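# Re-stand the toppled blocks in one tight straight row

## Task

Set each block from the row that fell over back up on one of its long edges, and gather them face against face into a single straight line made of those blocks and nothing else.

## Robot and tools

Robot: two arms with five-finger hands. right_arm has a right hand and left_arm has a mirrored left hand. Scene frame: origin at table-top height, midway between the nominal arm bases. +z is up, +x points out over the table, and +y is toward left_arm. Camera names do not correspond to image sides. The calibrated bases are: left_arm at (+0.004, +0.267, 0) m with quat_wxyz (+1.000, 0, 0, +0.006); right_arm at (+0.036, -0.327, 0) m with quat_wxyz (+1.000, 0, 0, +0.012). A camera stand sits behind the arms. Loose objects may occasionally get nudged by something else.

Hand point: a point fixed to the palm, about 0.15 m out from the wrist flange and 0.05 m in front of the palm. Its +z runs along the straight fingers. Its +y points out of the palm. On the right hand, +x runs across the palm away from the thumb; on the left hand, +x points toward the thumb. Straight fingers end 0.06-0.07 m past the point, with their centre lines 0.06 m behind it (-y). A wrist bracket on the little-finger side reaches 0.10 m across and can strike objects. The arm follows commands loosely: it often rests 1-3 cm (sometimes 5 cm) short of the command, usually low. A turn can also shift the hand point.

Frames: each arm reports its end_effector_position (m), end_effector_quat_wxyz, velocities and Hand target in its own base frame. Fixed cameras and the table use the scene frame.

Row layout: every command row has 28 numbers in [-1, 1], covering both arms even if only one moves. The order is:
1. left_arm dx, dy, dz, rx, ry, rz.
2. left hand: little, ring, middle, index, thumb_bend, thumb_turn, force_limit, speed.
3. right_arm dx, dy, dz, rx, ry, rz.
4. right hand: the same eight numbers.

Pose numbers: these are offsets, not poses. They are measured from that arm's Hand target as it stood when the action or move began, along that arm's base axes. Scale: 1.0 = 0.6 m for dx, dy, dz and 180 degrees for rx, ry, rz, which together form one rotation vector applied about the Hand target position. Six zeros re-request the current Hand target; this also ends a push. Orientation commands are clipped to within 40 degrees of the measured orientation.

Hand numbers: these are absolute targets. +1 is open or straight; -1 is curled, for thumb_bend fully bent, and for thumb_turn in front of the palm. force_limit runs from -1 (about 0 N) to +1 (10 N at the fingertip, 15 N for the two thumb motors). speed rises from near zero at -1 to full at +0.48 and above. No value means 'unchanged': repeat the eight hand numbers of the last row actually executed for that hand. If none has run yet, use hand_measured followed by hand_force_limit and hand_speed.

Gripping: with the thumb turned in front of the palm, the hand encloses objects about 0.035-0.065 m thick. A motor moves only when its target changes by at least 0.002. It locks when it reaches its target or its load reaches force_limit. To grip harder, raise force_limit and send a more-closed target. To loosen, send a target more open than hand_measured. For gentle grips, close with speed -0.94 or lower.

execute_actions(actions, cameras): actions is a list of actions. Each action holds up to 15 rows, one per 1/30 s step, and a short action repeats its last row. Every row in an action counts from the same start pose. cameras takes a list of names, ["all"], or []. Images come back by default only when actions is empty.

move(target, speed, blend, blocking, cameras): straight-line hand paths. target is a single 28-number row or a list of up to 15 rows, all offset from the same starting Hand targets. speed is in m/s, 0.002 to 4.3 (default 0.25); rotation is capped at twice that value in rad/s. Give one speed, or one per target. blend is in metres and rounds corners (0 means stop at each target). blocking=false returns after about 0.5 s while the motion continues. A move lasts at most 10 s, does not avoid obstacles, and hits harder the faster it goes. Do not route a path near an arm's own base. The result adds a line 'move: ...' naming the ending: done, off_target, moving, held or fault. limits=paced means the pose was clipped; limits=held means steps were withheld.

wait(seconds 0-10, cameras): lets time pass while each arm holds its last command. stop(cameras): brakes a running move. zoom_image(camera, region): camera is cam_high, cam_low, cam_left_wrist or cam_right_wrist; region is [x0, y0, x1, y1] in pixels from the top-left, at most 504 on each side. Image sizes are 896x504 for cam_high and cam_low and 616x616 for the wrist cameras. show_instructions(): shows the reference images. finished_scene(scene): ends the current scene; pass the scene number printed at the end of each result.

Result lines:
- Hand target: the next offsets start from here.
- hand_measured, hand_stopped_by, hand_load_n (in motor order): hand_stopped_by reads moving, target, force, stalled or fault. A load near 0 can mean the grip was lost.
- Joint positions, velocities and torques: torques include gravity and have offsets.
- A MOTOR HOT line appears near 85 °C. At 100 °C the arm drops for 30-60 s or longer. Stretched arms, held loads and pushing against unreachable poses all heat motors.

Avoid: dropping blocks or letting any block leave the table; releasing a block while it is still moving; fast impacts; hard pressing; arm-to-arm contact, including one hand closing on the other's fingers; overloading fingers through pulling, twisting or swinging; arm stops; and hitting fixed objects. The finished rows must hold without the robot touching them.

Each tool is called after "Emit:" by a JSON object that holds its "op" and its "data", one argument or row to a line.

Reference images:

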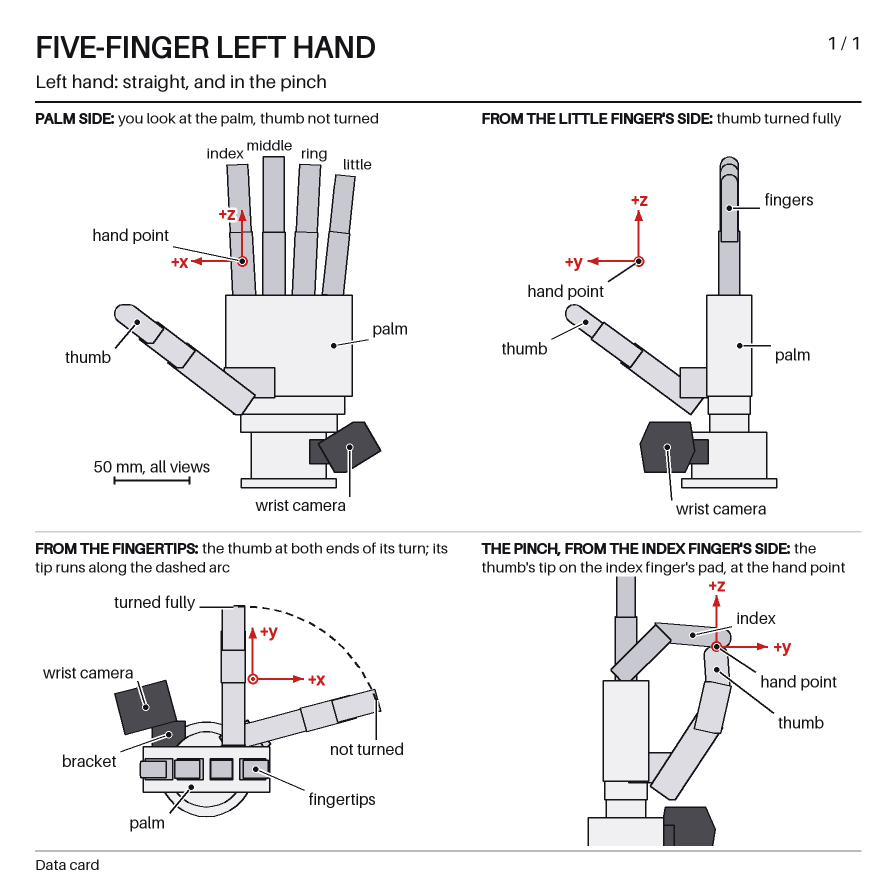

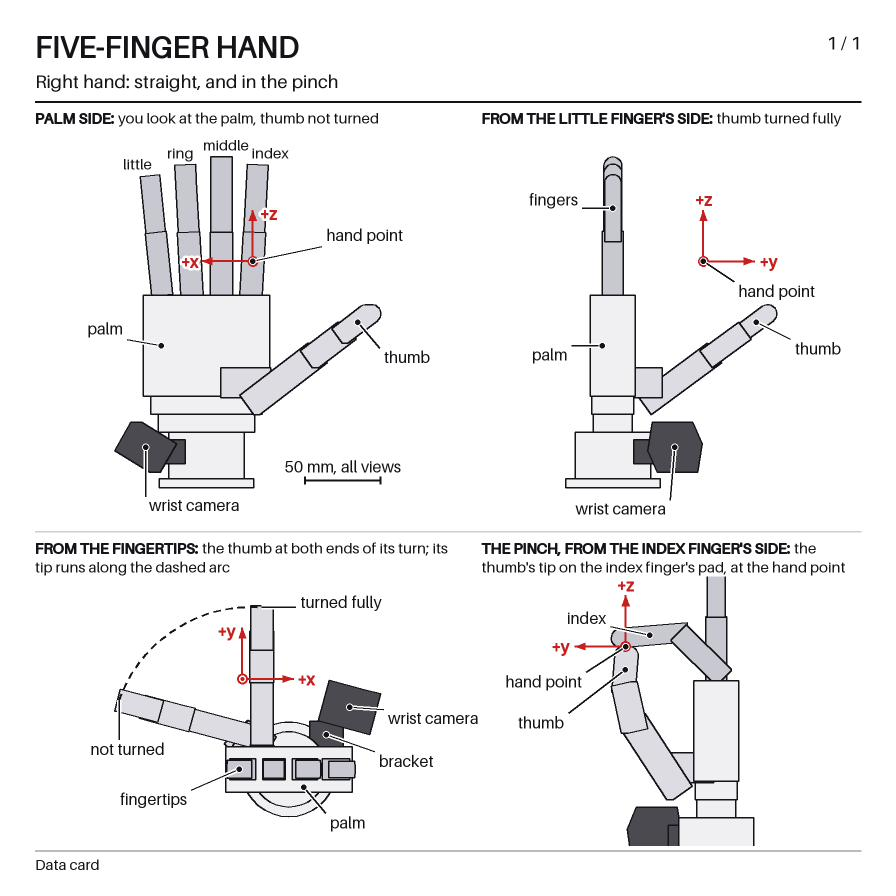

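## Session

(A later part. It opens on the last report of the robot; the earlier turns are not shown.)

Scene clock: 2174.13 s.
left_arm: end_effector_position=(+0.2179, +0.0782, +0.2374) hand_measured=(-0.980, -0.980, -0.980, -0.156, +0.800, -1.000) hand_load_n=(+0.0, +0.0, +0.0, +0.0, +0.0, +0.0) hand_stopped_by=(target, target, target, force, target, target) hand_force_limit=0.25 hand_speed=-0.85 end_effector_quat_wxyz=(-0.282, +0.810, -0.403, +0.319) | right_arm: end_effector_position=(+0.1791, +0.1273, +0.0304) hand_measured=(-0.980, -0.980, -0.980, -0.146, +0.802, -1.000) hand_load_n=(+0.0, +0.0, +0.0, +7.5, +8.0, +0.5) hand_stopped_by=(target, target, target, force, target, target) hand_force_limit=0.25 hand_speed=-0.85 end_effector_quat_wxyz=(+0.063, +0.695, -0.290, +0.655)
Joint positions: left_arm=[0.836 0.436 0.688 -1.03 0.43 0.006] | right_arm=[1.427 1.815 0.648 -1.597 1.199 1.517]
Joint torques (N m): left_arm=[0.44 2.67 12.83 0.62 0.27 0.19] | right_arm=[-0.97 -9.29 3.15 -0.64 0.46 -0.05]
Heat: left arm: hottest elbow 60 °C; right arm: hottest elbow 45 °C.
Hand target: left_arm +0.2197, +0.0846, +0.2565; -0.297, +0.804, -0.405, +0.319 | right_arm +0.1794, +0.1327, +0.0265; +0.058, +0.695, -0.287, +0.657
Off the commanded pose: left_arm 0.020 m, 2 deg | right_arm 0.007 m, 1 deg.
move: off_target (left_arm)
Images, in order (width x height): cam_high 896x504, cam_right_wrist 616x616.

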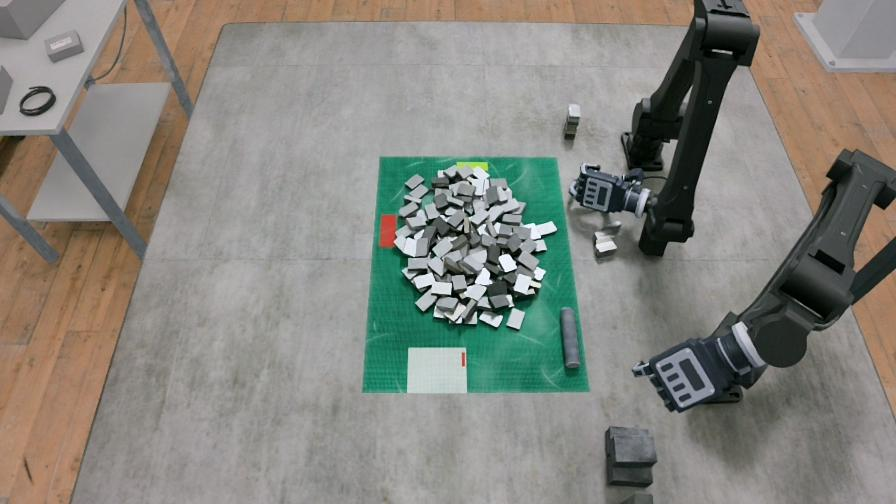

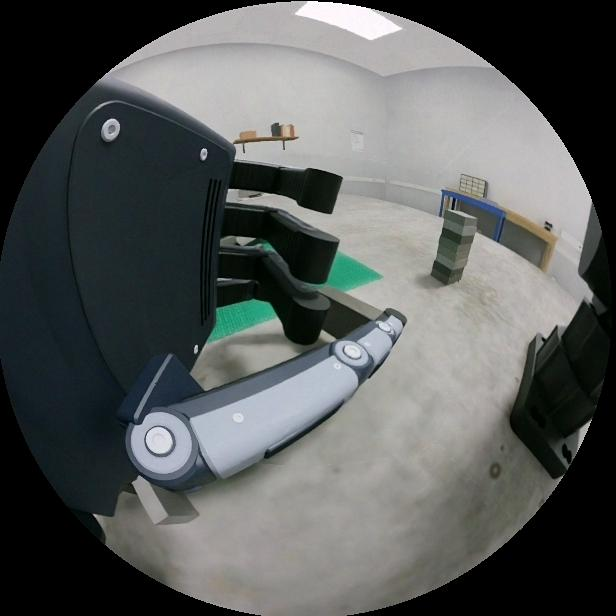

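Emit:
{"op": "move", "data": {
  "target": [
    [0,0,0,0,0,0,-0.98,-0.98,-0.98,-0.3,0.8,-1,0.25,-0.85, 0.0,-0.005,-0.033,0,0,0,-0.98,-0.98,-0.98,-0.3,0.8,-1,0.25,-0.85],
    [0,0,0,0,0,0,-0.98,-0.98,-0.98,-0.3,0.8,-1,0.25,-0.85, 0.0,0.018,-0.038,0,0,0,-0.98,-0.98,-0.98,-0.3,0.8,-1,0.25,-0.85]
  ],
  "speed": 0.04,
  "cameras": ["cam_right_wrist"]
}}

Emit:
{"op": "zoom_image", "data": {
  "camera": "cam_right_wrist",
  "region": [280, 220, 480, 420]
}}

Scene clock: 2181.67 s.
left_arm: end_effector_position=(+0.2179, +0.0782, +0.2374) hand_measured=(-0.980, -0.980, -0.980, -0.156, +0.800, -1.000) hand_load_n=(+0.0, +0.0, +0.0, +0.0, +0.0, +0.0) hand_stopped_by=(target, target, target, force, target, target) hand_force_limit=0.25 hand_speed=-0.85 end_effector_quat_wxyz=(-0.282, +0.810, -0.403, +0.319) | right_arm: end_effector_position=(+0.1795, +0.1295, +0.0245) hand_measured=(-0.980, -0.980, -0.980, -0.146, +0.802, -1.000) hand_load_n=(+0.0, +0.0, +0.0, +7.5, +8.0, +0.5) hand_stopped_by=(target, target, target, force, target, target) hand_force_limit=0.25 hand_speed=-0.85 end_effector_quat_wxyz=(+0.062, +0.695, -0.291, +0.655)
Joint positions: left_arm=[0.836 0.436 0.688 -1.03 0.43 0.006] | right_arm=[1.427 1.836 0.653 -1.58 1.2 1.518]
Joint torques (N m): left_arm=[0.5 2.67 12.82 0.61 0.27 0.19] | right_arm=[-0.09 -4.01 5.16 0.42 0.24 -0.07]
Heat: left arm: hottest elbow 60 °C; right arm: hottest elbow 44 °C.
Hand target: left_arm +0.2197, +0.0846, +0.2565; -0.297, +0.804, -0.405, +0.319 | right_arm +0.1794, +0.1435, +0.0037; +0.058, +0.695, -0.288, +0.657
Off the commanded pose: left_arm 0.020 m, 2 deg | right_arm 0.025 m, 1 deg.
move: off_target (left_arm, right_arm)
Images, in order (width x height): cam_right_wrist 616x616.

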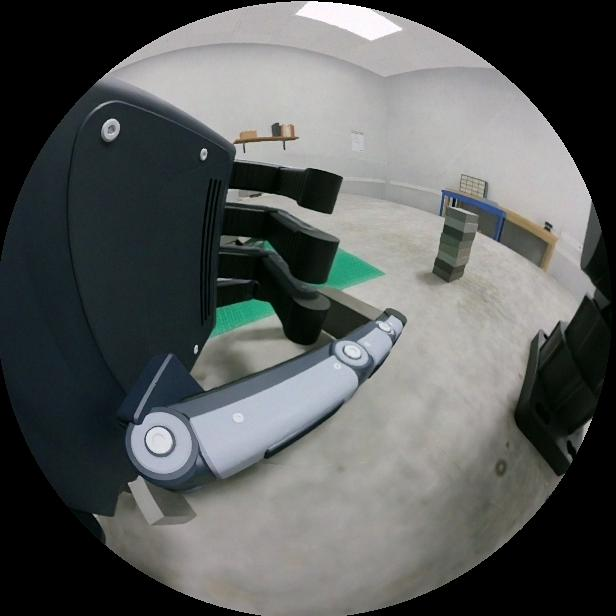

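Scaled by 2.520 from the camera's 616x616 image, which has a finer 880x880 frame.

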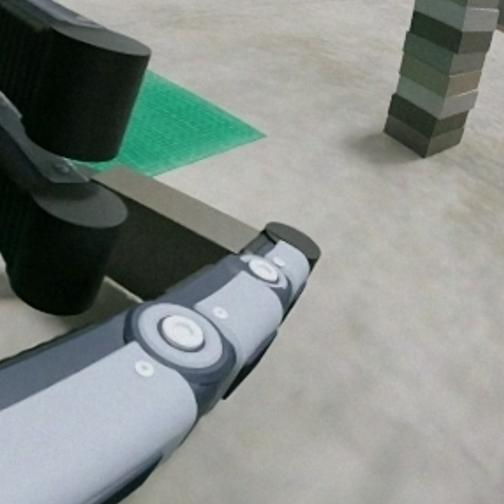

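Emit:
{"op": "move", "data": {
  "target": [0,0,0,0,0,0,-0.98,-0.98,-0.98,-0.3,0.8,-1,0.25,-0.85, 0.0,0.03,-0.006,0,0,0,-0.98,-0.98,-0.98,-0.3,0.8,-1,0.25,-0.85],
  "speed": 0.04,
  "cameras": ["cam_right_wrist"]
}}

Emit:
{"op": "zoom_image", "data": {
  "camera": "cam_right_wrist",
  "region": [280, 220, 480, 420]
}}

Scene clock: 2186.80 s.
left_arm: end_effector_position=(+0.2179, +0.0782, +0.2374) hand_measured=(-0.980, -0.980, -0.980, -0.156, +0.800, -1.000) hand_load_n=(+0.0, +0.0, +0.0, +0.0, +0.0, +0.0) hand_stopped_by=(target, target, target, force, target, target) hand_force_limit=0.25 hand_speed=-0.85 end_effector_quat_wxyz=(-0.282, +0.810, -0.403, +0.319) | right_arm: end_effector_position=(+0.1796, +0.1488, +0.0238) hand_measured=(-0.980, -0.980, -0.980, -0.146, +0.802, -1.000) hand_load_n=(+0.0, +0.0, +0.0, +7.5, +8.0, +0.0) hand_stopped_by=(target, target, target, force, target, target) hand_force_limit=0.25 hand_speed=-0.85 end_effector_quat_wxyz=(+0.060, +0.695, -0.292, +0.655)
Joint positions: left_arm=[0.836 0.436 0.688 -1.03 0.43 0.006] | right_arm=[1.437 1.863 0.707 -1.611 1.192 1.526]
Joint torques (N m): left_arm=[0.5 2.67 12.83 0.62 0.27 0.19] | right_arm=[-0.26 -5.19 5.35 0.57 0.3 -0.02]
Heat: left arm: hottest elbow 60 °C; right arm: hottest elbow 44 °C.
Hand target: left_arm +0.2197, +0.0846, +0.2565; -0.297, +0.804, -0.405, +0.319 | right_arm +0.1794, +0.1614, +0.0001; +0.059, +0.695, -0.288, +0.657
Off the commanded pose: left_arm 0.020 m, 2 deg | right_arm 0.027 m, 1 deg.
move: off_target (left_arm, right_arm)
Images, in order (width x height): cam_right_wrist 616x616.

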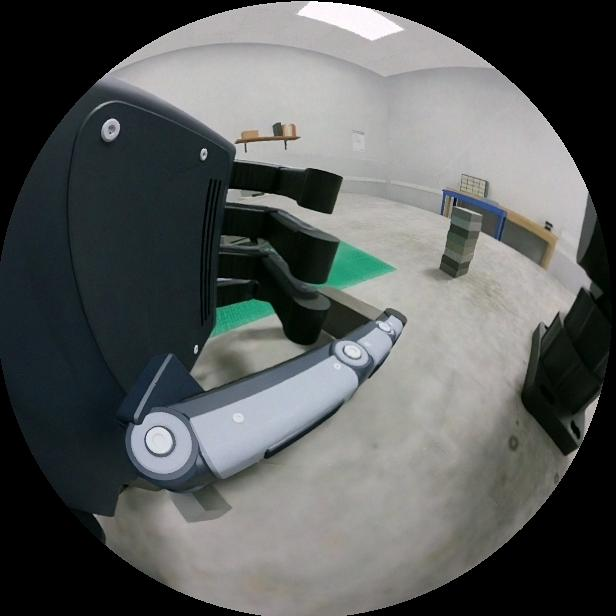

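Scaled by 2.520 from the camera's 616x616 image, which has a finer 880x880 frame.

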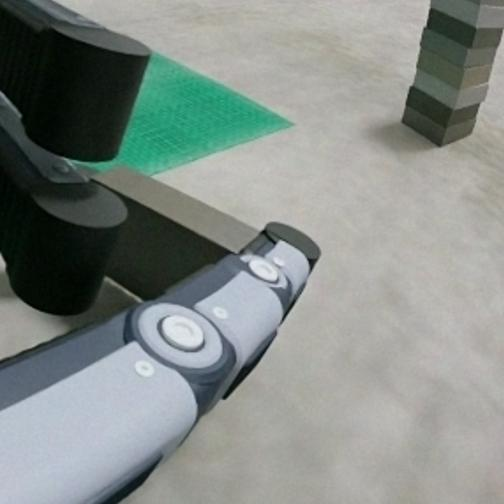

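Emit:
{"op": "move", "data": {
  "target": [
    [0,0,0,0,0,0,-0.98,-0.98,-0.98,-0.3,0.8,-1,0.25,-0.85, 0.0,-0.03,0.055,0,0.022,0,-0.98,-0.98,-0.98,-0.3,0.8,-1,0.25,-0.85],
    [0,0,0,0,0,0,-0.98,-0.98,-0.98,-0.3,0.8,-1,0.25,-0.85, 0.0,-0.042,0.018,0,0.022,0,-0.98,-0.98,-0.98,-0.3,0.8,-1,0.25,-0.85]
  ],
  "speed": [0.08,0.04],
  "cameras": ["cam_high", "cam_right_wrist"]
}}

Emit:
{"op": "zoom_image", "data": {
  "camera": "cam_right_wrist",
  "region": [280, 220, 480, 420]
}}

Scene clock: 2207.50 s.
left_arm: end_effector_position=(+0.2179, +0.0782, +0.2374) hand_measured=(-0.980, -0.980, -0.980, -0.156, +0.800, -1.000) hand_load_n=(+0.0, +0.0, +0.0, +0.0, +0.0, +0.0) hand_stopped_by=(target, target, target, force, target, target) hand_force_limit=0.25 hand_speed=-0.85 end_effector_quat_wxyz=(-0.282, +0.810, -0.403, +0.319) | right_arm: end_effector_position=(+0.1786, +0.1421, +0.0170) hand_measured=(-0.980, -0.980, -0.980, -0.146, +0.802, -1.000) hand_load_n=(+0.0, +0.0, +0.0, +6.5, +8.0, -0.5) hand_stopped_by=(target, target, target, force, target, target) hand_force_limit=0.25 hand_speed=-0.85 end_effector_quat_wxyz=(+0.058, +0.717, -0.288, +0.632)
Joint positions: left_arm=[0.836 0.436 0.688 -1.03 0.43 0.006] | right_arm=[1.426 1.792 0.662 -1.458 1.189 1.341]
Joint torques (N m): left_arm=[0.44 2.67 12.83 0.62 0.27 0.19] | right_arm=[-1.49 -10.17 2.06 -0.13 0.41 -0.16]
Heat: left arm: hottest elbow 60 °C; right arm: hottest elbow 42 °C.
Hand target: left_arm +0.2197, +0.0846, +0.2565; -0.297, +0.804, -0.405, +0.319 | right_arm +0.1795, +0.1364, +0.0110; +0.068, +0.717, -0.285, +0.632
Off the commanded pose: left_arm 0.020 m, 2 deg | right_arm 0.009 m, 1 deg.
move: off_target (left_arm)
Images, in order (width x height): cam_high 896x504, cam_right_wrist 616x616.

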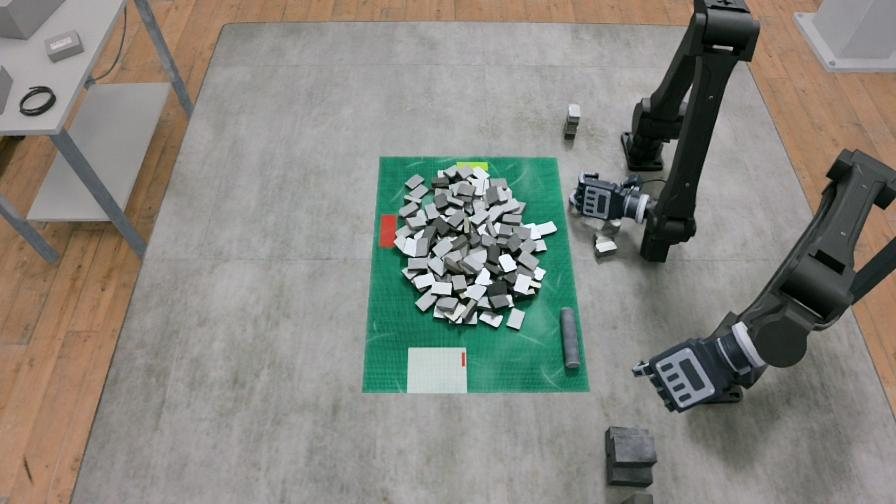

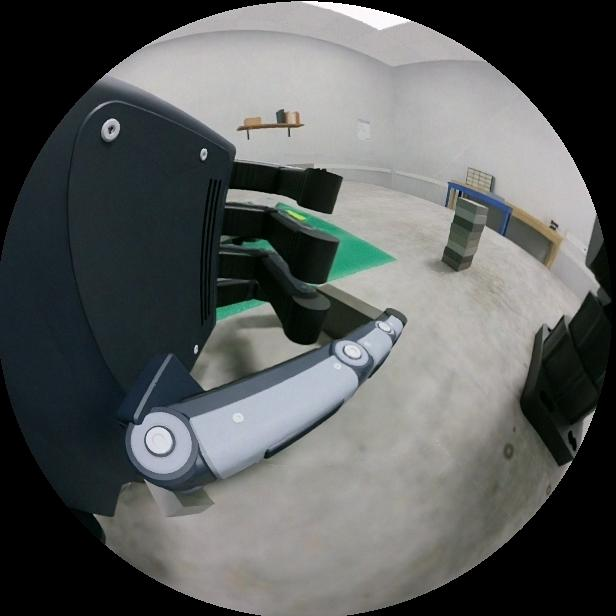

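Scaled by 2.520 from the camera's 616x616 image, which has a finer 880x880 frame.

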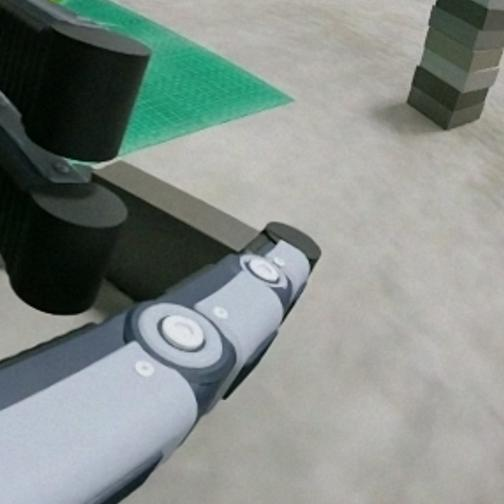

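Emit:
{"op": "move", "data": {
  "target": [0,0,0,0,0,0,-0.98,-0.98,-0.98,-0.3,0.8,-1,0.25,-0.85, 0.0,0.0,-0.015,0,0,0,-0.98,-0.98,-0.98,-0.3,0.8,-1,0.25,-0.85],
  "speed": 0.04,
  "cameras": ["cam_right_wrist"]
}}

Emit:
{"op": "zoom_image", "data": {
  "camera": "cam_right_wrist",
  "region": [280, 220, 480, 420]
}}

Scene clock: 2214.80 s.
left_arm: end_effector_position=(+0.2179, +0.0782, +0.2374) hand_measured=(-0.980, -0.980, -0.980, -0.156, +0.800, -1.000) hand_load_n=(+0.0, +0.0, +0.0, +0.5, +0.0, -0.5) hand_stopped_by=(target, target, target, force, target, target) hand_force_limit=0.25 hand_speed=-0.85 end_effector_quat_wxyz=(-0.282, +0.810, -0.403, +0.319) | right_arm: end_effector_position=(+0.1790, +0.1413, +0.0129) hand_measured=(-0.980, -0.980, -0.980, -0.146, +0.802, -1.000) hand_load_n=(+0.0, +0.0, +0.0, +7.5, +9.5, -3.5) hand_stopped_by=(target, target, target, force, target, target) hand_force_limit=0.25 hand_speed=-0.85 end_effector_quat_wxyz=(+0.064, +0.719, -0.279, +0.633)
Joint positions: left_arm=[0.836 0.436 0.688 -1.03 0.43 0.006] | right_arm=[1.426 1.813 0.662 -1.445 1.194 1.326]
Joint torques (N m): left_arm=[0.5 2.67 12.83 0.61 0.27 0.19] | right_arm=[-1.9 -8.12 2.09 0.17 0.24 0.04]
Heat: left arm: hottest elbow 60 °C; right arm: hottest elbow 41 °C.
Hand target: left_arm +0.2197, +0.0846, +0.2565; -0.297, +0.804, -0.405, +0.319 | right_arm +0.1794, +0.1363, +0.0019; +0.068, +0.717, -0.285, +0.632
Off the commanded pose: left_arm 0.020 m, 2 deg | right_arm 0.012 m, 1 deg.
move: off_target (left_arm, right_arm)
Images, in order (width x height): cam_right_wrist 616x616.

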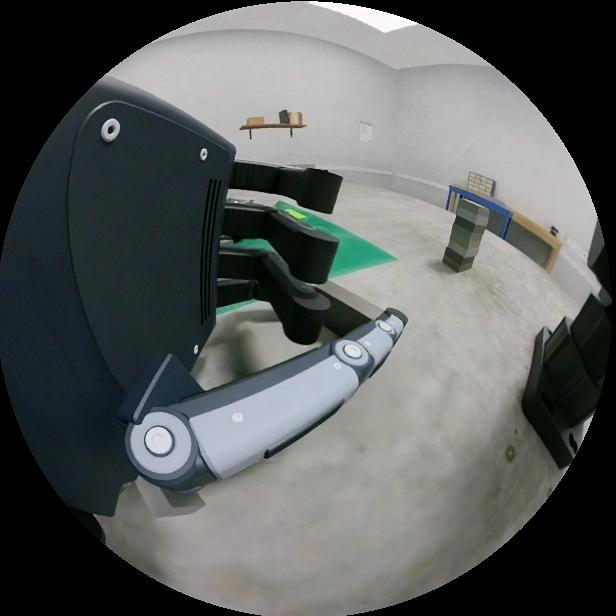

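Scaled by 2.520 from the camera's 616x616 image, which has a finer 880x880 frame.

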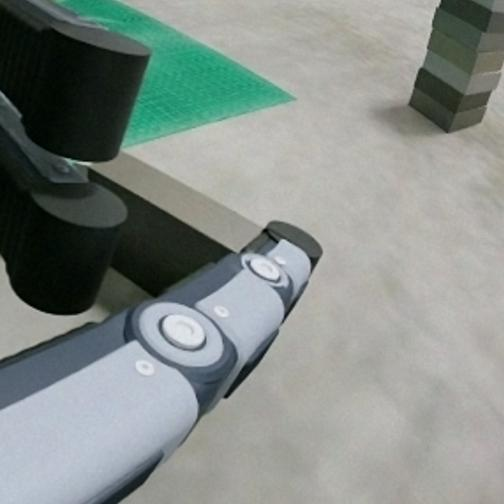

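Emit:
{"op": "move", "data": {
  "target": [0,0,0,0,0,0,-0.98,-0.98,-0.98,-0.3,0.8,-1,0.25,-0.85, 0.0,0.009,0.006,0,0,0,-0.98,-0.98,-0.98,0.0,0.8,-1,0.25,-0.9],
  "speed": 0.04,
  "cameras": ["cam_right_wrist"]
}}

Emit:
{"op": "zoom_image", "data": {
  "camera": "cam_right_wrist",
  "region": [280, 220, 480, 420]
}}

Scene clock: 2231.30 s.
left_arm: end_effector_position=(+0.2179, +0.0782, +0.2374) hand_measured=(-0.980, -0.980, -0.980, -0.156, +0.800, -1.000) hand_load_n=(+0.0, +0.0, +0.0, +0.0, +0.0, +0.0) hand_stopped_by=(target, target, target, force, target, target) hand_force_limit=0.25 hand_speed=-0.85 end_effector_quat_wxyz=(-0.282, +0.810, -0.403, +0.319) | right_arm: end_effector_position=(+0.1784, +0.1410, +0.0124) hand_measured=(-0.980, -0.980, -0.980, +0.000, +0.800, -1.000) hand_load_n=(+0.0, +0.0, +0.0, +0.0, +0.0, +0.5) hand_stopped_by=(target, target, target, target, target, target) hand_force_limit=0.25 hand_speed=-0.90 end_effector_quat_wxyz=(+0.064, +0.720, -0.281, +0.632)
Joint positions: left_arm=[0.836 0.436 0.688 -1.03 0.43 0.006] | right_arm=[1.426 1.813 0.662 -1.444 1.19 1.327]
Joint torques (N m): left_arm=[0.5 2.73 12.83 0.61 0.27 0.19] | right_arm=[-2.02 -8.41 3.51 -0.35 0.28 0]
Heat: left arm: hottest elbow 60 °C; right arm: hottest elbow 40 °C.
Hand target: left_arm +0.2197, +0.0846, +0.2565; -0.297, +0.804, -0.405, +0.319 | right_arm +0.1795, +0.1418, +0.0055; +0.068, +0.717, -0.286, +0.632
Off the commanded pose: left_arm 0.020 m, 2 deg | right_arm 0.007 m, 1 deg.
move: off_target (left_arm)
Images, in order (width x height): cam_right_wrist 616x616.

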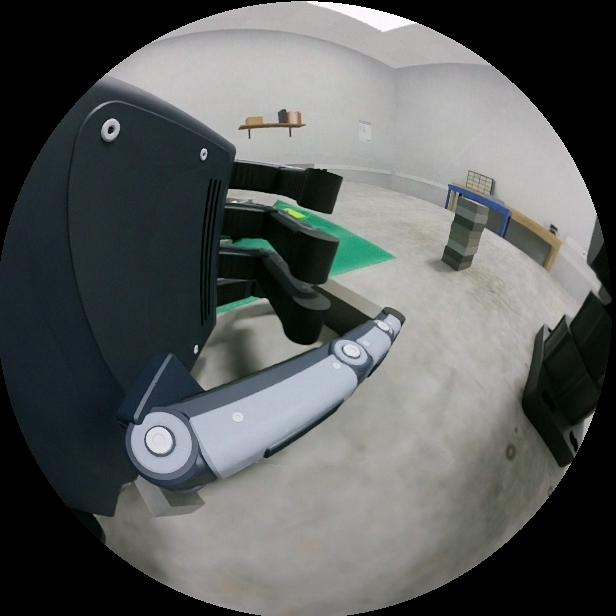

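Scaled by 2.520 from the camera's 616x616 image, which has a finer 880x880 frame.

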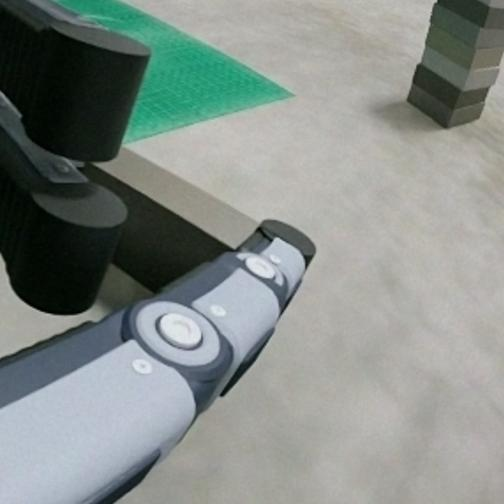

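Emit:
{"op": "move", "data": {
  "target": [
    [0,0,0,0,0,0,-0.98,-0.98,-0.98,-0.3,0.8,-1,0.25,-0.85, 0.0,0.0,0.008,0,0,0,-0.98,-0.98,-0.98,0.2,0.95,-1,0.25,-0.5],
    [0,0,0,0,0,0,-0.98,-0.98,-0.98,-0.3,0.8,-1,0.25,-0.85, -0.003,0.02,0.05,0,0,0,-0.98,-0.98,-0.98,0.2,0.95,-1,0.25,-0.5],
    [0,0,0,0,0,0,-0.98,-0.98,-0.98,-0.3,0.8,-1,0.25,-0.85, -0.01,0.045,0.29,0,0,0,-0.98,-0.98,-0.98,0.2,0.95,-1,0.25,-0.5]
  ],
  "speed": [0.03,0.06,0.15],
  "blend": [0,0.005,0],
  "cameras": ["cam_high", "cam_right_wrist"]
}}

Emit:
{"op": "zoom_image", "data": {
  "camera": "cam_high",
  "region": [550, 165, 650, 265]
}}

Scene clock: 2241.50 s.
left_arm: end_effector_position=(+0.2179, +0.0782, +0.2374) hand_measured=(-0.980, -0.980, -0.980, -0.156, +0.800, -1.000) hand_load_n=(+0.0, +0.0, +0.0, +0.0, +0.0, +0.0) hand_stopped_by=(target, target, target, force, target, target) hand_force_limit=0.25 hand_speed=-0.85 end_effector_quat_wxyz=(-0.282, +0.810, -0.403, +0.319) | right_arm: end_effector_position=(+0.1756, +0.1577, +0.1658) hand_measured=(-0.980, -0.980, -0.980, +0.200, +0.950, -1.000) hand_load_n=(+0.0, +0.0, +0.0, +0.0, +0.0, +0.0) hand_stopped_by=(target, target, target, target, target, target) hand_force_limit=0.25 hand_speed=-0.50 end_effector_quat_wxyz=(+0.035, +0.774, -0.256, +0.578)
Joint positions: left_arm=[0.836 0.436 0.688 -1.03 0.43 0.006] | right_arm=[1.432 1.268 0.781 -1.683 1.16 0.898]
Joint torques (N m): left_arm=[0.5 2.67 12.83 0.61 0.27 0.19] | right_arm=[-0.15 -8.82 10.32 -0.83 0.53 -0.31]
Heat: left arm: hottest elbow 60 °C; right arm: hottest elbow 40 °C.
Hand target: left_arm +0.2197, +0.0846, +0.2565; -0.297, +0.804, -0.405, +0.319 | right_arm +0.1734, +0.1687, +0.1794; +0.069, +0.717, -0.285, +0.632
Off the commanded pose: left_arm 0.020 m, 2 deg | right_arm 0.018 m, 10 deg.
joint sent to its limit (right arm) — joint 4 (wrist pitch), lower limit. The joint targets are off in orientation, not in position.
move: off_target (left_arm, right_arm)
Images, in order (width x height): cam_high 896x504, cam_right_wrist 616x616.

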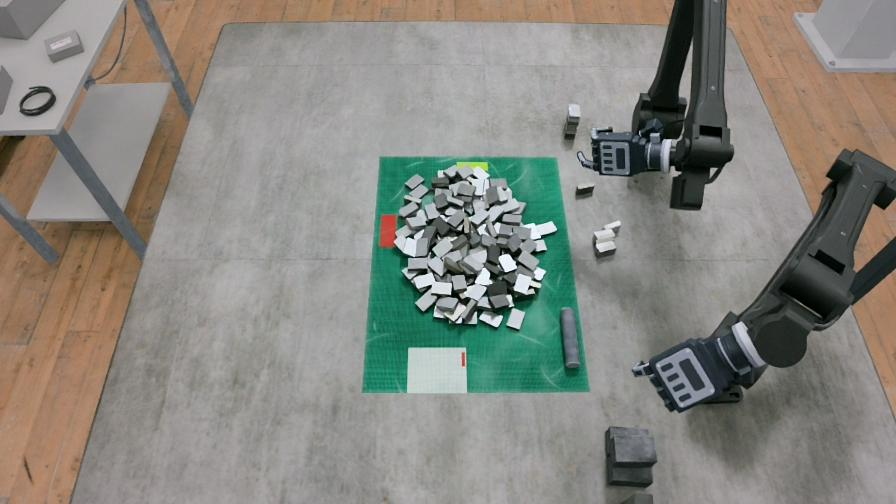

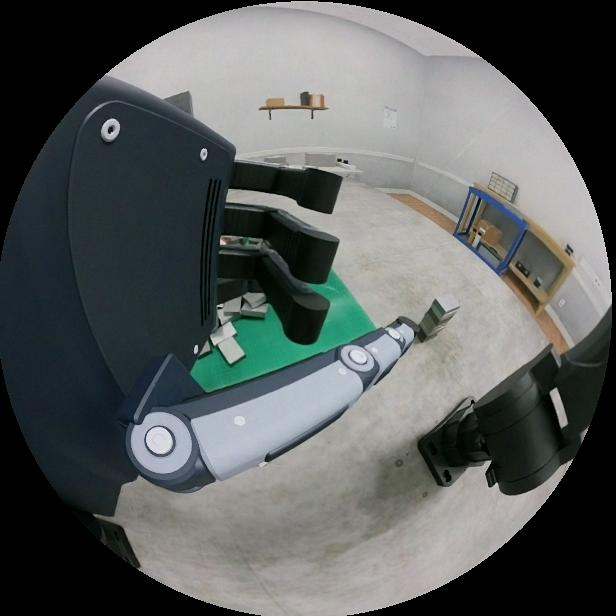

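Scaled by 5.040 from the camera's 896x504 image, which has a finer 1280x720 frame.

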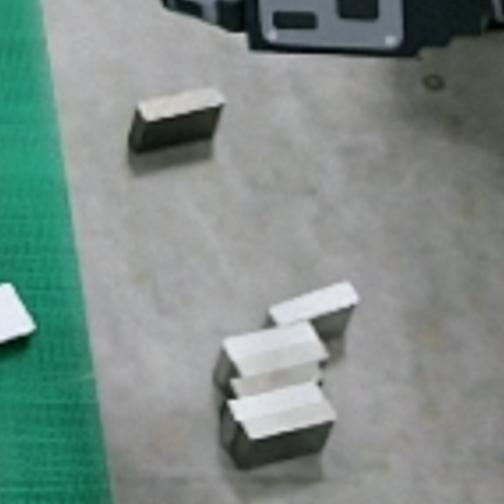

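Emit:
{"op": "execute_actions", "data": {
  "actions": [],
  "cameras": ["cam_high"]
}}

Emit:
{"op": "zoom_image", "data": {
  "camera": "cam_high",
  "region": [550, 165, 650, 265]
}}

Scene clock: 2261.93 s.
left_arm: end_effector_position=(+0.2179, +0.0782, +0.2374) hand_measured=(-0.980, -0.980, -0.980, -0.156, +0.800, -1.000) hand_load_n=(+0.0, +0.0, +0.0, +0.0, +0.0, +0.0) hand_stopped_by=(target, target, target, force, target, target) hand_force_limit=0.25 hand_speed=-0.85 end_effector_quat_wxyz=(-0.282, +0.810, -0.403, +0.319) | right_arm: end_effector_position=(+0.1756, +0.1577, +0.1659) hand_measured=(-0.980, -0.980, -0.980, +0.200, +0.950, -1.000) hand_load_n=(+0.0, +0.0, +0.0, +0.0, +0.0, +0.0) hand_stopped_by=(target, target, target, target, target, target) hand_force_limit=0.25 hand_speed=-0.50 end_effector_quat_wxyz=(+0.035, +0.774, -0.256, +0.578)
Joint positions: left_arm=[0.836 0.436 0.688 -1.03 0.43 0.006] | right_arm=[1.432 1.268 0.781 -1.683 1.16 0.898]
Joint velocities: within noise
Joint torques (N m): left_arm=[0.5 2.67 12.83 0.62 0.27 0.19] | right_arm=[-1.2 -9.17 10.37 -0.87 0.59 -0.24]
Heat: left arm: hottest elbow 60 °C; right arm: hottest elbow 44 °C.
Hand target: left_arm +0.2197, +0.0846, +0.2565; -0.297, +0.804, -0.405, +0.319 | right_arm +0.1734, +0.1687, +0.1794; +0.069, +0.717, -0.285, +0.632
Off the commanded pose: left_arm 0.020 m, 2 deg | right_arm 0.018 m, 10 deg.
Images, in order (width x height): cam_high 896x504.

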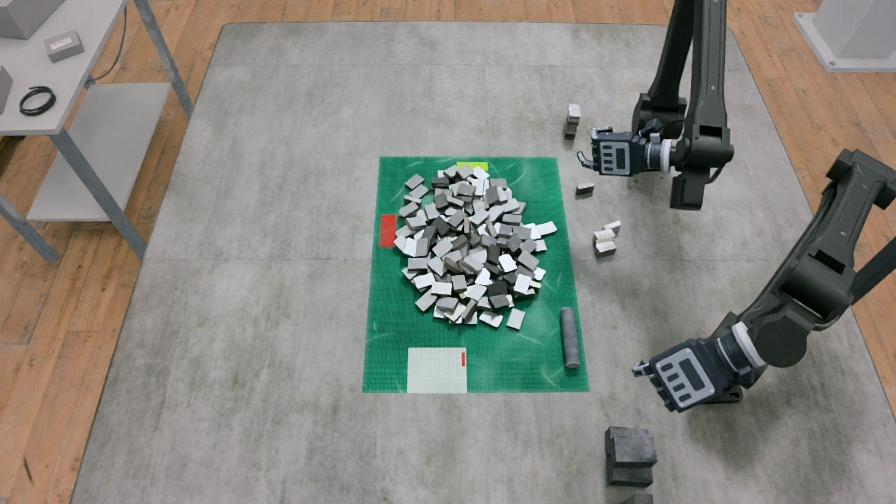

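Scaled by 5.040 from the camera's 896x504 image, which has a finer 1280x720 frame.

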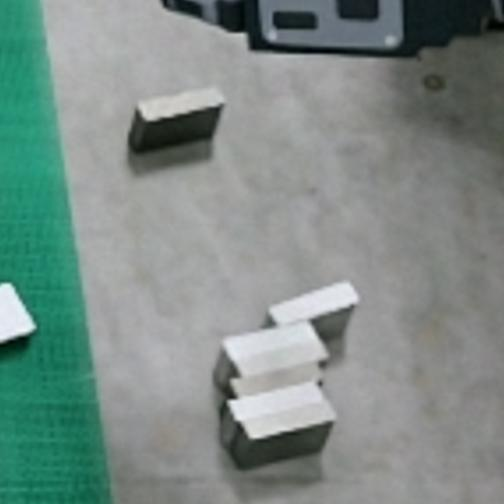

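Emit:
{"op": "move", "data": {
  "target": [
    [0,0,0,0,0,0,-0.98,-0.98,-0.98,-0.3,0.8,-1,0.25,-0.85,0.135,-0.1027,0.0705,0.0525,0.211,0.1504,-0.98,-0.98,-0.98,1,0.95,-1,0.25,0.1],
    [0,0,0,0,0,0,-0.98,-0.98,-0.98,-0.3,0.8,-1,0.25,-0.85,-0.1398,-0.0095,0,0.105,0.422,0.3008,-0.98,-0.98,-0.98,1,0.95,-1,0.25,0.1]
  ],
  "speed": 0.25,
  "blend": [0.05,0],
  "cameras": ["cam_high"]
}}

Emit:
{"op": "zoom_image", "data": {
  "camera": "cam_high",
  "region": [550, 145, 670, 265]
}}

Scene clock: 2298.80 s.
left_arm: end_effector_position=(+0.2179, +0.0782, +0.2374) hand_measured=(-0.980, -0.980, -0.980, -0.156, +0.800, -1.000) hand_load_n=(+0.0, +0.0, +0.0, +0.0, +0.0, +0.0) hand_stopped_by=(target, target, target, force, target, target) hand_force_limit=0.25 hand_speed=-0.85 end_effector_quat_wxyz=(-0.282, +0.810, -0.403, +0.319) | right_arm: end_effector_position=(+0.0884, +0.1590, +0.1727) hand_measured=(-0.980, -0.980, -0.980, +1.000, +0.950, -1.000) hand_load_n=(+0.0, +0.0, +0.0, +0.0, +0.0, +0.0) hand_stopped_by=(target, target, target, target, target, target) hand_force_limit=0.25 hand_speed=0.10 end_effector_quat_wxyz=(-0.155, +0.987, +0.046, -0.009)
Joint positions: left_arm=[0.836 0.436 0.688 -1.03 0.43 0.006] | right_arm=[0.93 0.781 0.788 -1.345 -0.209 -0.71]
Joint torques (N m): left_arm=[0.5 2.67 12.82 0.61 0.27 0.19] | right_arm=[-1.26 -1.9 11.64 0.69 -0.17 -0.21]
Heat: left arm: hottest elbow 60 °C; right arm: hottest elbow 47 °C.
Hand target: left_arm +0.2197, +0.0846, +0.2565; -0.297, +0.804, -0.405, +0.319 | right_arm +0.0896, +0.1630, +0.1794; -0.157, +0.986, +0.057, -0.009
Off the commanded pose: left_arm 0.020 m, 2 deg | right_arm 0.008 m, 1 deg.
move: off_target (left_arm)
Images, in order (width x height): cam_high 896x504.

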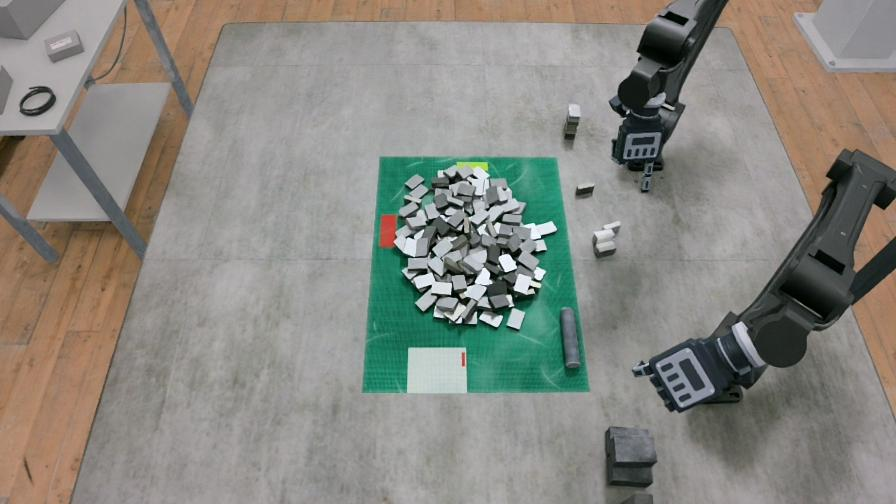

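Scaled by 4.200 from the camera's 896x504 image, which has a finer 1280x720 frame.

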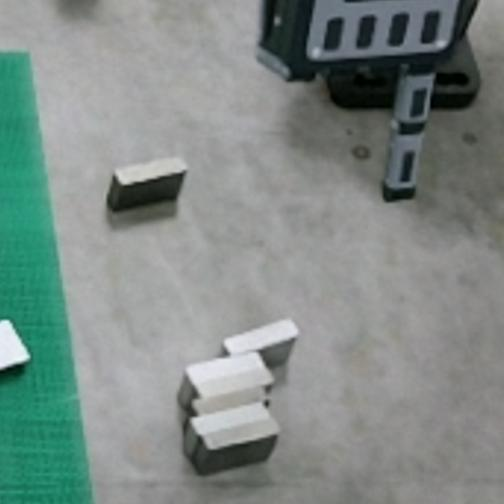

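Emit:
{"op": "move", "data": {
  "target": [0,0,0,0,0,0,-0.98,-0.98,-0.98,-0.3,0.8,-1,0.25,-0.85,0,0.008,-0.145,0,0,0,-0.98,-0.98,-0.98,1,0.95,-1,0.25,0.1],
  "speed": 0.2,
  "cameras": ["cam_high"]
}}

Emit:
{"op": "zoom_image", "data": {
  "camera": "cam_high",
  "region": [550, 165, 670, 265]
}}

Scene clock: 2303.33 s.
left_arm: end_effector_position=(+0.2179, +0.0782, +0.2374) hand_measured=(-0.980, -0.980, -0.980, -0.156, +0.800, -1.000) hand_load_n=(+0.0, +0.0, +0.0, +0.0, +0.0, +0.0) hand_stopped_by=(target, target, target, force, target, target) hand_force_limit=0.25 hand_speed=-0.85 end_effector_quat_wxyz=(-0.282, +0.810, -0.403, +0.319) | right_arm: end_effector_position=(+0.0892, +0.1643, +0.0947) hand_measured=(-0.980, -0.980, -0.980, +1.000, +0.950, -1.000) hand_load_n=(+0.0, +0.0, +0.0, +0.0, +0.0, +0.0) hand_stopped_by=(target, target, target, target, target, target) hand_force_limit=0.25 hand_speed=0.10 end_effector_quat_wxyz=(-0.157, +0.986, +0.053, -0.008)
Joint positions: left_arm=[0.836 0.436 0.688 -1.03 0.43 0.006] | right_arm=[0.943 0.822 0.599 -1.11 -0.209 -0.71]
Joint torques (N m): left_arm=[0.5 2.73 12.82 0.61 0.27 0.19] | right_arm=[-0.38 -2.2 9.47 1.4 -0.11 -0.06]
Heat: left arm: hottest elbow 60 °C; right arm: hottest elbow 47 °C.
Hand target: left_arm +0.2197, +0.0846, +0.2565; -0.297, +0.804, -0.405, +0.319 | right_arm +0.0896, +0.1679, +0.0925; -0.157, +0.986, +0.056, -0.009
Off the commanded pose: left_arm 0.020 m, 2 deg | right_arm 0.004 m, 0 deg.
move: off_target (left_arm)
Images, in order (width x height): cam_high 896x504.

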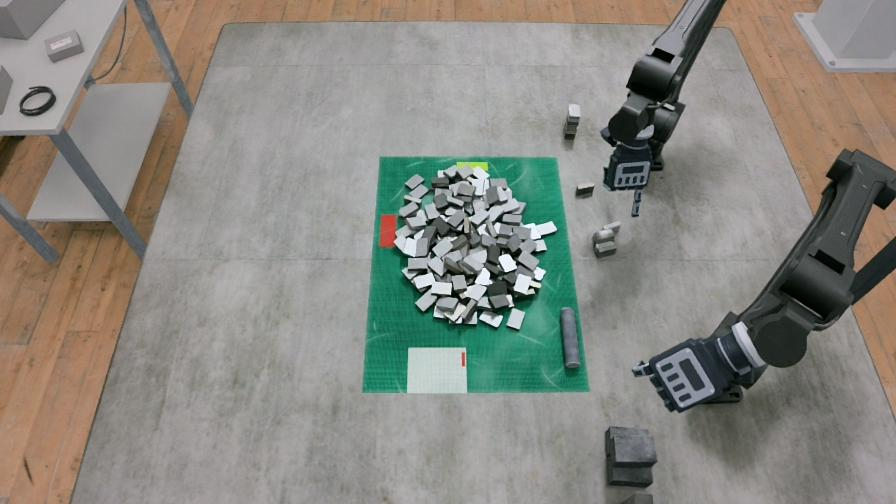

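Scaled by 4.200 from the camera's 896x504 image, which has a finer 1280x720 frame.

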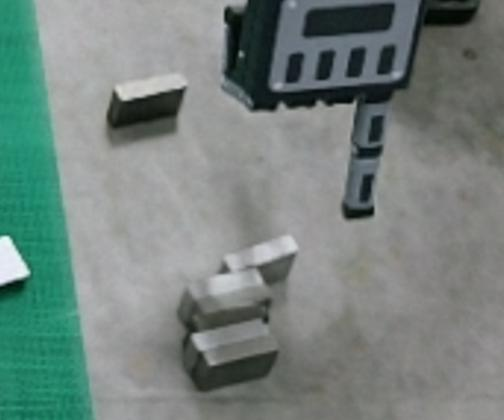

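Emit:
{"op": "move", "data": {
  "target": [0,0,0,0,0,0,-0.98,-0.98,-0.98,-0.3,0.8,-1,0.25,-0.85,0,0.005,-0.0775,0,0,0,-0.98,-0.98,-0.98,1,0.95,-1,0.25,0.1],
  "speed": 0.1,
  "cameras": ["cam_high"]
}}

Emit:
{"op": "zoom_image", "data": {
  "camera": "cam_high",
  "region": [580, 195, 660, 265]
}}

Scene clock: 2310.57 s.
left_arm: end_effector_position=(+0.2179, +0.0782, +0.2374) hand_measured=(-0.980, -0.980, -0.980, -0.156, +0.800, -1.000) hand_load_n=(+0.0, +0.0, +0.5, +0.0, +0.0, +0.0) hand_stopped_by=(target, target, target, force, target, target) hand_force_limit=0.25 hand_speed=-0.85 end_effector_quat_wxyz=(-0.282, +0.810, -0.403, +0.319) | right_arm: end_effector_position=(+0.0901, +0.1681, +0.0486) hand_measured=(-0.980, -0.980, -0.980, +1.000, +0.950, -1.000) hand_load_n=(+0.0, +0.0, +0.0, +0.0, +0.0, +0.0) hand_stopped_by=(target, target, target, target, target, target) hand_force_limit=0.25 hand_speed=0.10 end_effector_quat_wxyz=(-0.158, +0.986, +0.057, -0.008)
Joint positions: left_arm=[0.836 0.436 0.688 -1.03 0.43 0.006] | right_arm=[0.951 0.886 0.502 -0.946 -0.209 -0.71]
Joint torques (N m): left_arm=[0.5 2.67 12.82 0.61 0.27 0.19] | right_arm=[-0.56 -1.96 9.07 1.36 -0.05 0.02]
Heat: left arm: hottest elbow 60 °C; right arm: hottest elbow 46 °C.
Hand target: left_arm +0.2197, +0.0846, +0.2565; -0.297, +0.804, -0.405, +0.319 | right_arm +0.0897, +0.1709, +0.0461; -0.157, +0.986, +0.057, -0.009
Off the commanded pose: left_arm 0.020 m, 2 deg | right_arm 0.004 m, 0 deg.
move: off_target (left_arm)
Images, in order (width x height): cam_high 896x504.

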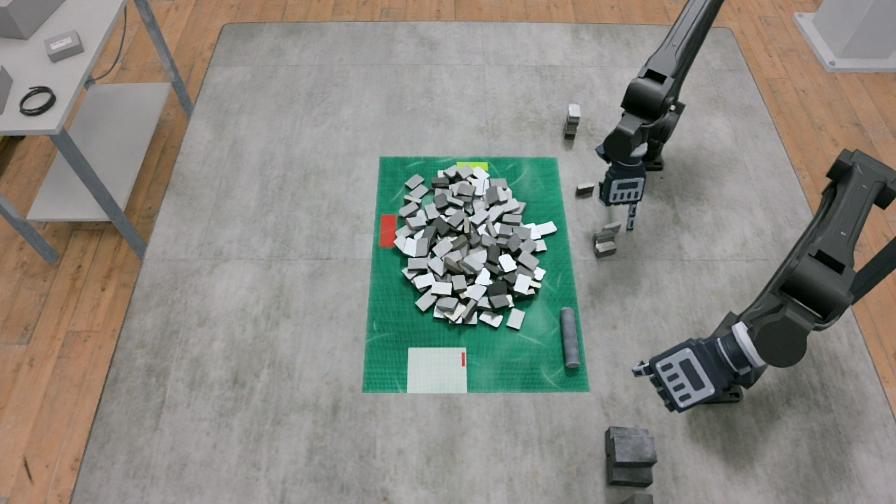

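Scaled by 6.300 from the camera's 896x504 image, which has a finer 1280x720 frame.

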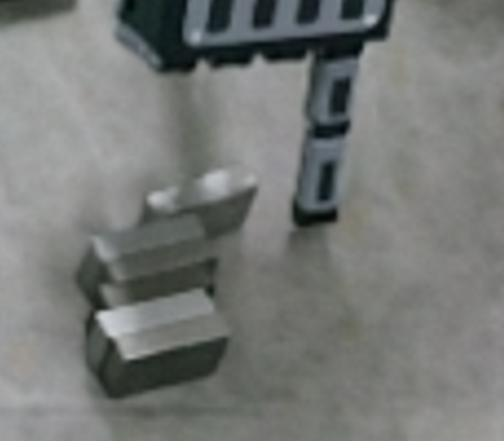

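Emit:
{"op": "move", "data": {
  "target": [0,0,0,0,0,0,-0.98,-0.98,-0.98,-0.3,0.8,-1,0.25,-0.85,0.06,0.001,0,0,0,0,-0.98,-0.98,-0.98,1,0.95,-1,0.25,0.1],
  "speed": 0.08,
  "cameras": ["cam_high"]
}}

Emit:
{"op": "zoom_image", "data": {
  "camera": "cam_high",
  "region": [580, 195, 660, 265]
}}

Scene clock: 2324.60 s.
left_arm: end_effector_position=(+0.2179, +0.0782, +0.2374) hand_measured=(-0.980, -0.980, -0.980, -0.156, +0.800, -1.000) hand_load_n=(+0.0, +0.0, +0.0, +0.0, +0.0, +0.0) hand_stopped_by=(target, target, target, force, target, target) hand_force_limit=0.25 hand_speed=-0.85 end_effector_quat_wxyz=(-0.282, +0.810, -0.403, +0.319) | right_arm: end_effector_position=(+0.0994, +0.1642, +0.0416) hand_measured=(-0.980, -0.980, -0.980, +1.000, +0.950, -1.000) hand_load_n=(+0.0, +0.0, +0.0, +0.0, +0.0, +0.0) hand_stopped_by=(target, target, target, target, target, target) hand_force_limit=0.25 hand_speed=0.10 end_effector_quat_wxyz=(-0.158, +0.985, +0.060, -0.038)
Joint positions: left_arm=[0.836 0.436 0.688 -1.03 0.43 0.006] | right_arm=[0.864 0.958 0.515 -0.948 -0.274 -0.803]
Joint torques (N m): left_arm=[0.44 2.67 12.82 0.61 0.27 0.19] | right_arm=[-3.14 -2.02 11.54 1.72 1.34 -0.23]
Heat: left arm: hottest elbow 60 °C; right arm: hottest elbow 45 °C.
Hand target: left_arm +0.2197, +0.0846, +0.2565; -0.297, +0.804, -0.405, +0.319 | right_arm +0.1257, +0.1715, +0.0460; -0.157, +0.986, +0.057, -0.009
Off the commanded pose: left_arm 0.020 m, 2 deg | right_arm 0.028 m, 3 deg.
move: off_target (left_arm, right_arm)
Images, in order (width x height): cam_high 896x504.

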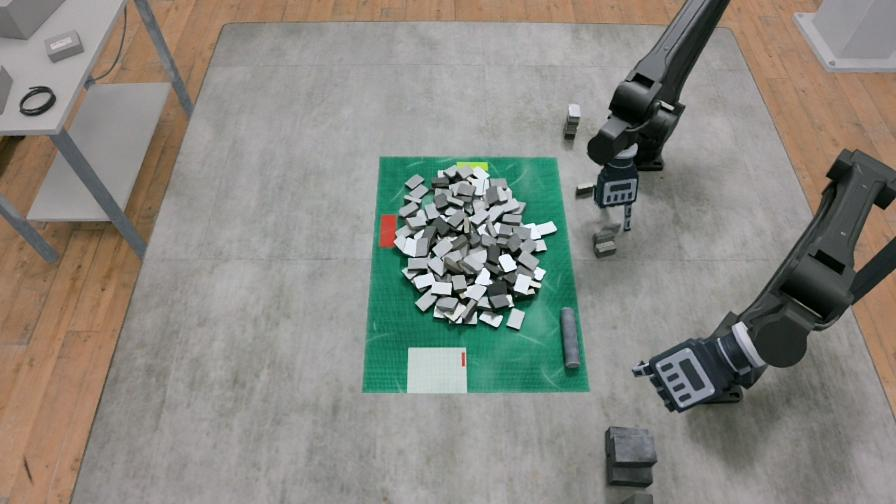

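Scaled by 6.300 from the camera's 896x504 image, which has a finer 1280x720 frame.

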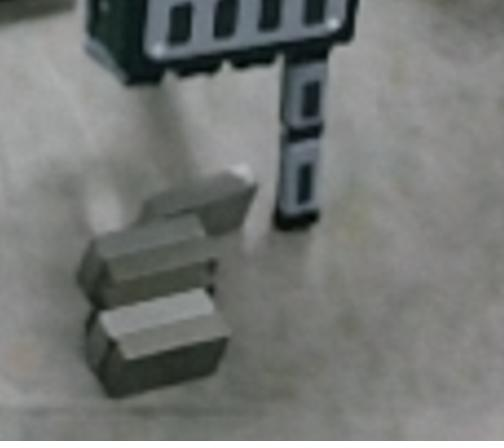

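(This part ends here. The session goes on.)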